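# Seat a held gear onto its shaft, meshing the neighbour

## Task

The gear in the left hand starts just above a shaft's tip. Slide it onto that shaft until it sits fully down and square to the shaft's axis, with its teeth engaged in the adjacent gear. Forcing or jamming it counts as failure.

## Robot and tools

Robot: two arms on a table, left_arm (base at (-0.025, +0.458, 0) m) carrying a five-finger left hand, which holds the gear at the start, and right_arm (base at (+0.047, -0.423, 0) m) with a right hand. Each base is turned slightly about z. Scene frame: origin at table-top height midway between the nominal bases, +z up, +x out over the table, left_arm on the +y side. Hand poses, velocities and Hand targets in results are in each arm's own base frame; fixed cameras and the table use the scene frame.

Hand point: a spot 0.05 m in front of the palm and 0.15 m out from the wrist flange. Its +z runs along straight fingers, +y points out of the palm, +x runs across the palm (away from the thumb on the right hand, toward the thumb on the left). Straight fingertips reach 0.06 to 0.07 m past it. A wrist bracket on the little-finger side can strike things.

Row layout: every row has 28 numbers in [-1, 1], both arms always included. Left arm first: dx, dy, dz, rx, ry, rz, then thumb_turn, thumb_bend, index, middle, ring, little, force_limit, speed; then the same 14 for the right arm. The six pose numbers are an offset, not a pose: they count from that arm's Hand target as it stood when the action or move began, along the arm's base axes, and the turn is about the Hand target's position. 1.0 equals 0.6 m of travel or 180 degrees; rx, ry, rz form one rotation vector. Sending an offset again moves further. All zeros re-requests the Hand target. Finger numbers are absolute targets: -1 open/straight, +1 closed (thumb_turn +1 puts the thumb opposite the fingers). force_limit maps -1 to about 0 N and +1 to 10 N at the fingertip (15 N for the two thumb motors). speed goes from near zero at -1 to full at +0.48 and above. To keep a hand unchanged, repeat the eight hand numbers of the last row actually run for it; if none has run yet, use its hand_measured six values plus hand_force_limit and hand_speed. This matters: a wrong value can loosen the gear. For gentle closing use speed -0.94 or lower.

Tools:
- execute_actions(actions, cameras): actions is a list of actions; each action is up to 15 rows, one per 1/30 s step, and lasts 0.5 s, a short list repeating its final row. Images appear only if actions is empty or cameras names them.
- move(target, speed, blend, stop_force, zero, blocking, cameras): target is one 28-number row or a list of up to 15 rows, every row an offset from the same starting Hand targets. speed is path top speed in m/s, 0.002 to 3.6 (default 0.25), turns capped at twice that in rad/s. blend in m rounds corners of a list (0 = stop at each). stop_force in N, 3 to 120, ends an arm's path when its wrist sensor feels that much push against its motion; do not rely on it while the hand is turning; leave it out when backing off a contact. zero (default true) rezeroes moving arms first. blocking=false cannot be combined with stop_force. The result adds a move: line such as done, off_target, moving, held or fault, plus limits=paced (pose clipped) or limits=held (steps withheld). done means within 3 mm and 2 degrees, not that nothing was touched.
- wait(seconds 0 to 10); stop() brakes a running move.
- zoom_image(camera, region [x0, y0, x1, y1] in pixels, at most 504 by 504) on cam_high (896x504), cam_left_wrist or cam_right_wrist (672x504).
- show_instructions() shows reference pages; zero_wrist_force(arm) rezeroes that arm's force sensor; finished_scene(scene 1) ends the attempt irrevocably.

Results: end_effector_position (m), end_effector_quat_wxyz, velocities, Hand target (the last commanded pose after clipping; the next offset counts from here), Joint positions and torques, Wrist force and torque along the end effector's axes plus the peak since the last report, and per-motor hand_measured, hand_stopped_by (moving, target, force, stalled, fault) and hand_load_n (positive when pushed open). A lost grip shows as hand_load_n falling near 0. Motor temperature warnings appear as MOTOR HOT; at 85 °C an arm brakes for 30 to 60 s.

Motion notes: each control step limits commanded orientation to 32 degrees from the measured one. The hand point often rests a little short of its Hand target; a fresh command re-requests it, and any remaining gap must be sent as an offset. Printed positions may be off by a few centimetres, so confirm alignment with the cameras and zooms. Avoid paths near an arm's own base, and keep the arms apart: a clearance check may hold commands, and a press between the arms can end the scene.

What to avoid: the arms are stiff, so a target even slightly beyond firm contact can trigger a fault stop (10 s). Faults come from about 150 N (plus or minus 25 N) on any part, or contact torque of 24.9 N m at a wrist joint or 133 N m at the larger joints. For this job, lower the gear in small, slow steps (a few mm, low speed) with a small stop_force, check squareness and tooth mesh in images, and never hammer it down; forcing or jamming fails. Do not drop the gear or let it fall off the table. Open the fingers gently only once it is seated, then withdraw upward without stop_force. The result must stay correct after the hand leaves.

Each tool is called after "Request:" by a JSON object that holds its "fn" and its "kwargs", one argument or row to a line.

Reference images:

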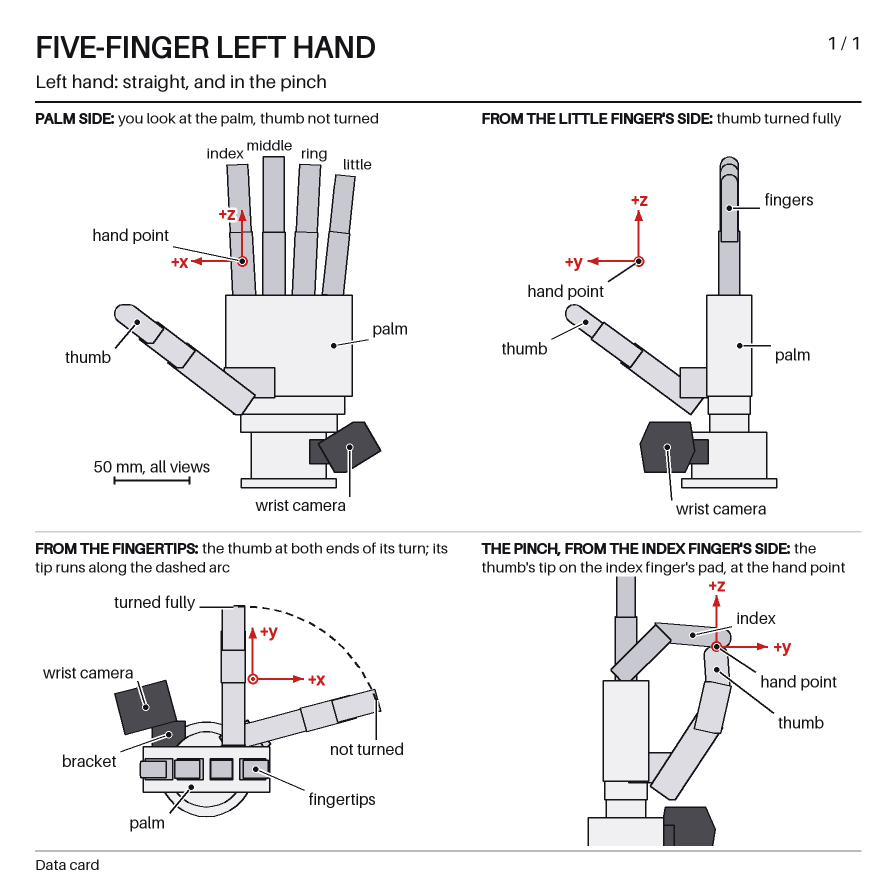

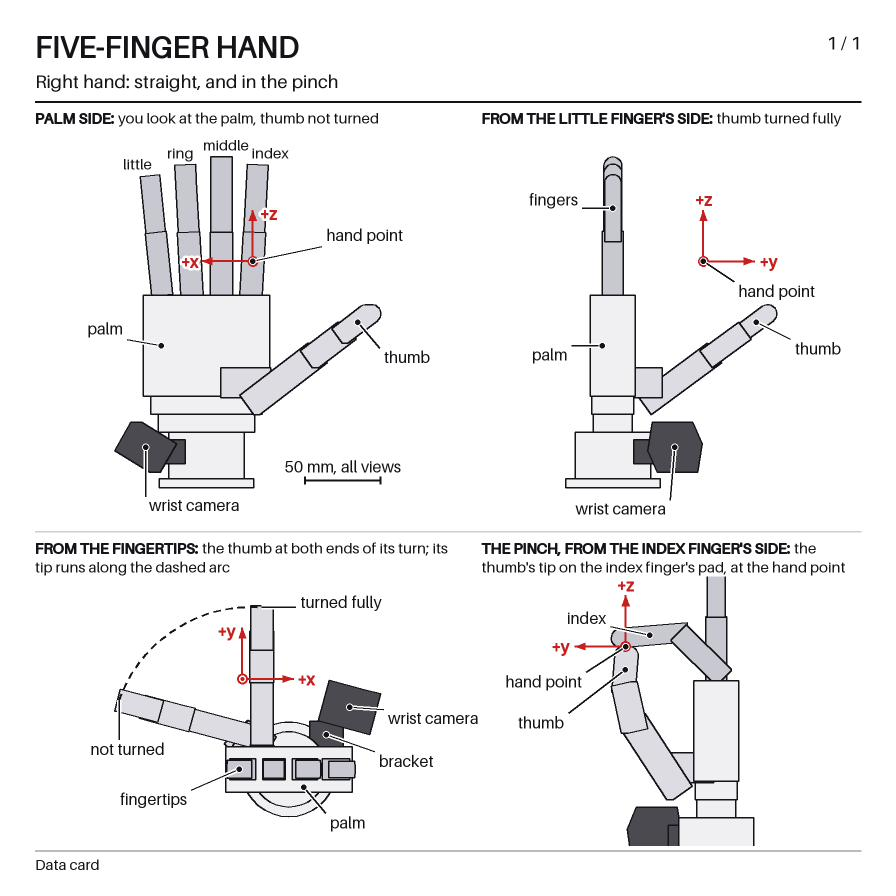

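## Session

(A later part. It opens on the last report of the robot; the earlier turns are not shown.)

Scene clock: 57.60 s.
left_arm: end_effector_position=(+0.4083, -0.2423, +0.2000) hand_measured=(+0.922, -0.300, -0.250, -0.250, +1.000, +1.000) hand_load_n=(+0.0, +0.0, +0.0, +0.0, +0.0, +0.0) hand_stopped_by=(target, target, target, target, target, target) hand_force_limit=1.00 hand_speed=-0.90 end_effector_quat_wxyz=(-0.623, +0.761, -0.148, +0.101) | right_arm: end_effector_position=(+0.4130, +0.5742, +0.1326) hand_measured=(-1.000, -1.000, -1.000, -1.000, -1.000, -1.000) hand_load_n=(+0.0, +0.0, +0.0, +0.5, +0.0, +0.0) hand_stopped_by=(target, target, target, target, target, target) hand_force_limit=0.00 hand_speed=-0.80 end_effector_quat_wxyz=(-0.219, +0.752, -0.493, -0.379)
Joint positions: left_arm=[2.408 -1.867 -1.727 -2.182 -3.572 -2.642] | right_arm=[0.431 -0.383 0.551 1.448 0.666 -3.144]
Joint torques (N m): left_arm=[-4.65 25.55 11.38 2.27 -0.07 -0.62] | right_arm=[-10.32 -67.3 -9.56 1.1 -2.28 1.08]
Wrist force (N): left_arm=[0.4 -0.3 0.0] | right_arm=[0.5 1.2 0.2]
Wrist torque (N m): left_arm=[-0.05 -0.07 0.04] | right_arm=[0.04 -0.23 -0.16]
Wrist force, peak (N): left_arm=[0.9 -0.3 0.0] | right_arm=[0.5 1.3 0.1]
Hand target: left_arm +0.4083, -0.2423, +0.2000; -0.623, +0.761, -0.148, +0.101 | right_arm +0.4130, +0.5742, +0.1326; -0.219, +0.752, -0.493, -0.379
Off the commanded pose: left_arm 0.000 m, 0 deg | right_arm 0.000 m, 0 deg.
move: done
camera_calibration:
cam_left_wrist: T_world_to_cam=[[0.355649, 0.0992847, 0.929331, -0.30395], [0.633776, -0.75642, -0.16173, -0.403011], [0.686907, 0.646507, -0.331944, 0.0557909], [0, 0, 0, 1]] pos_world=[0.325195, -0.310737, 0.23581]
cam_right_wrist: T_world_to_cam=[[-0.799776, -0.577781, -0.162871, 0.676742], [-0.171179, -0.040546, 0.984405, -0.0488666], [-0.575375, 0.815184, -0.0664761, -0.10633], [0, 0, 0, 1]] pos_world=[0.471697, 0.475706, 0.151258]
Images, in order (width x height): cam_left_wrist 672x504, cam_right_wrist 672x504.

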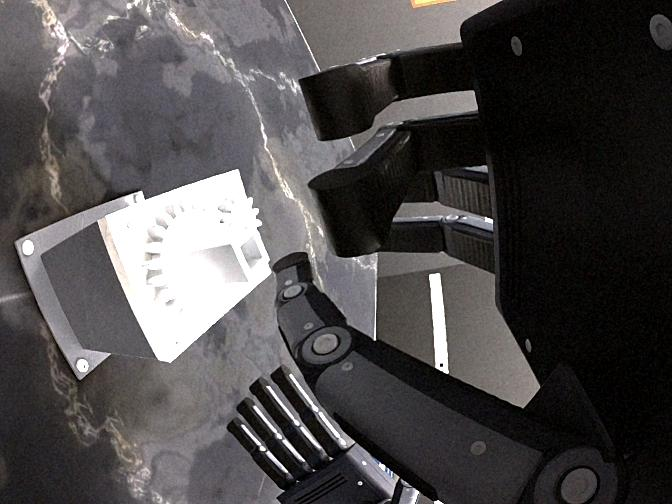

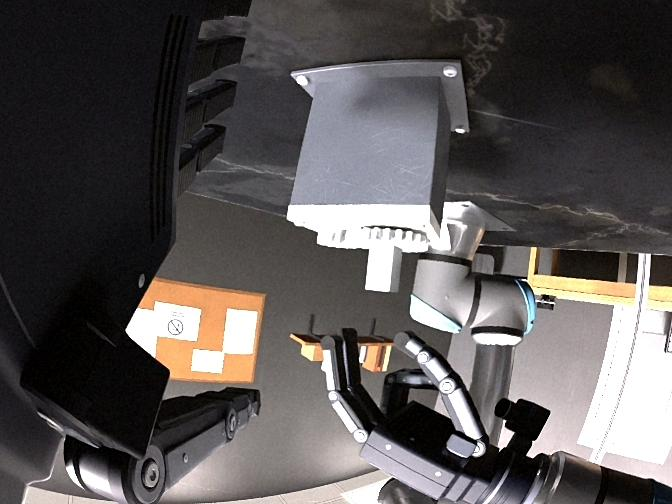

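Request:
{"fn": "zoom_image", "kwargs": {
  "camera": "cam_left_wrist",
  "region": [130, 180, 280, 320]
}}

Request:
{"fn": "move", "kwargs": {
  "target": [0,0,0,0,0,0,0.922,-0.30,-0.25,-0.25,1.0,1.0,1.0,-0.9, -0.0617,-0.072,0,-0.0293,0.0434,-0.1002,-1,-1,-1,-1,-1,-1,0.0,-0.8],
  "speed": 0.3,
  "cameras": ["cam_right_wrist"]
}}

Request:
{"fn": "zoom_image", "kwargs": {
  "camera": "cam_right_wrist",
  "region": [300, 200, 430, 300]
}}

Scaled by 3.360 from the camera's 672x504 image, which has a finer 960x720 frame.

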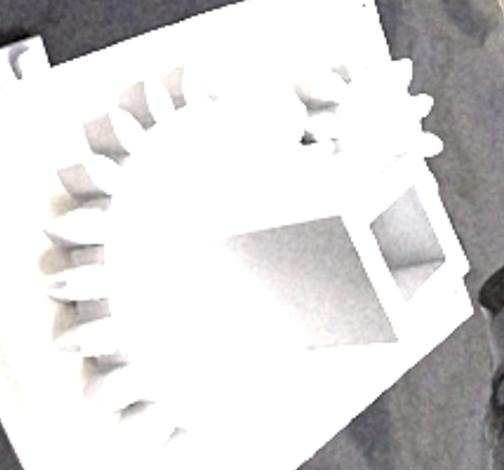

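Scene clock: 59.63 s.
left_arm: end_effector_position=(+0.4083, -0.2423, +0.2000) hand_measured=(+0.922, -0.300, -0.250, -0.250, +1.000, +1.000) hand_load_n=(+0.5, +0.0, +0.0, +0.0, +0.0, +0.0) hand_stopped_by=(target, target, target, target, target, target) hand_force_limit=1.00 hand_speed=-0.90 end_effector_quat_wxyz=(-0.623, +0.761, -0.148, +0.101) | right_arm: end_effector_position=(+0.3761, +0.5309, +0.1326) hand_measured=(-1.000, -1.000, -1.000, -1.000, -1.000, -1.000) hand_load_n=(+0.0, +0.0, +0.0, +0.0, +0.0, +0.0) hand_stopped_by=(target, target, target, target, target, target) hand_force_limit=0.00 hand_speed=-0.80 end_effector_quat_wxyz=(-0.207, +0.648, -0.635, -0.367)
Joint positions: left_arm=[2.408 -1.867 -1.727 -2.182 -3.572 -2.642] | right_arm=[0.373 -0.718 1.171 1.01 0.706 -2.739]
Joint torques (N m): left_arm=[7.3 25.96 10.82 2.19 1.84 1.91] | right_arm=[12.7 -53.76 -7.86 1.51 -2.41 1.13]
Wrist force (N): left_arm=[0.3 -0.1 0.3] | right_arm=[0.7 1.2 -0.2]
Wrist torque (N m): left_arm=[-0.03 -0.03 0.03] | right_arm=[0.07 -0.23 -0.05]
Wrist force, peak (N): left_arm=[0.8 -0.2 0.2] | right_arm=[1.5 2.1 -0.4]
Hand target: left_arm +0.4083, -0.2423, +0.2000; -0.623, +0.761, -0.148, +0.101 | right_arm +0.3760, +0.5310, +0.1326; -0.207, +0.648, -0.635, -0.367
Off the commanded pose: left_arm 0.000 m, 0 deg | right_arm 0.000 m, 0 deg.
move: done
camera_calibration:
cam_right_wrist: T_world_to_cam=[[-0.951777, -0.306789, -0.001229, 0.514022], [-0.0281301, 0.0832799, 0.996129, -0.178103], [-0.305499, 0.948127, -0.0878939, -0.26152], [0, 0, 0, 1]] pos_world=[0.40433, 0.420483, 0.155059]
Images, in order (width x height): cam_right_wrist 672x504.

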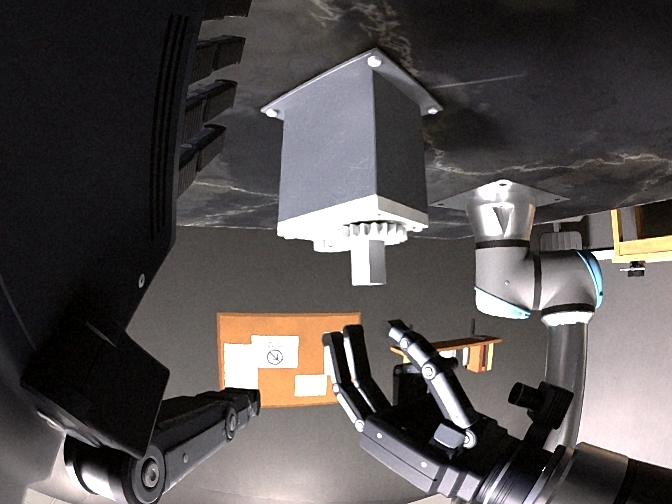

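Scaled by 3.877 from the camera's 672x504 image, which has a finer 960x720 frame.

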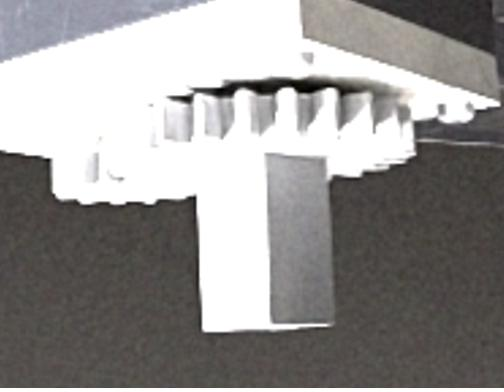

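Request:
{"fn": "finished_scene", "kwargs": {

}}

The scene is finished: the task was done.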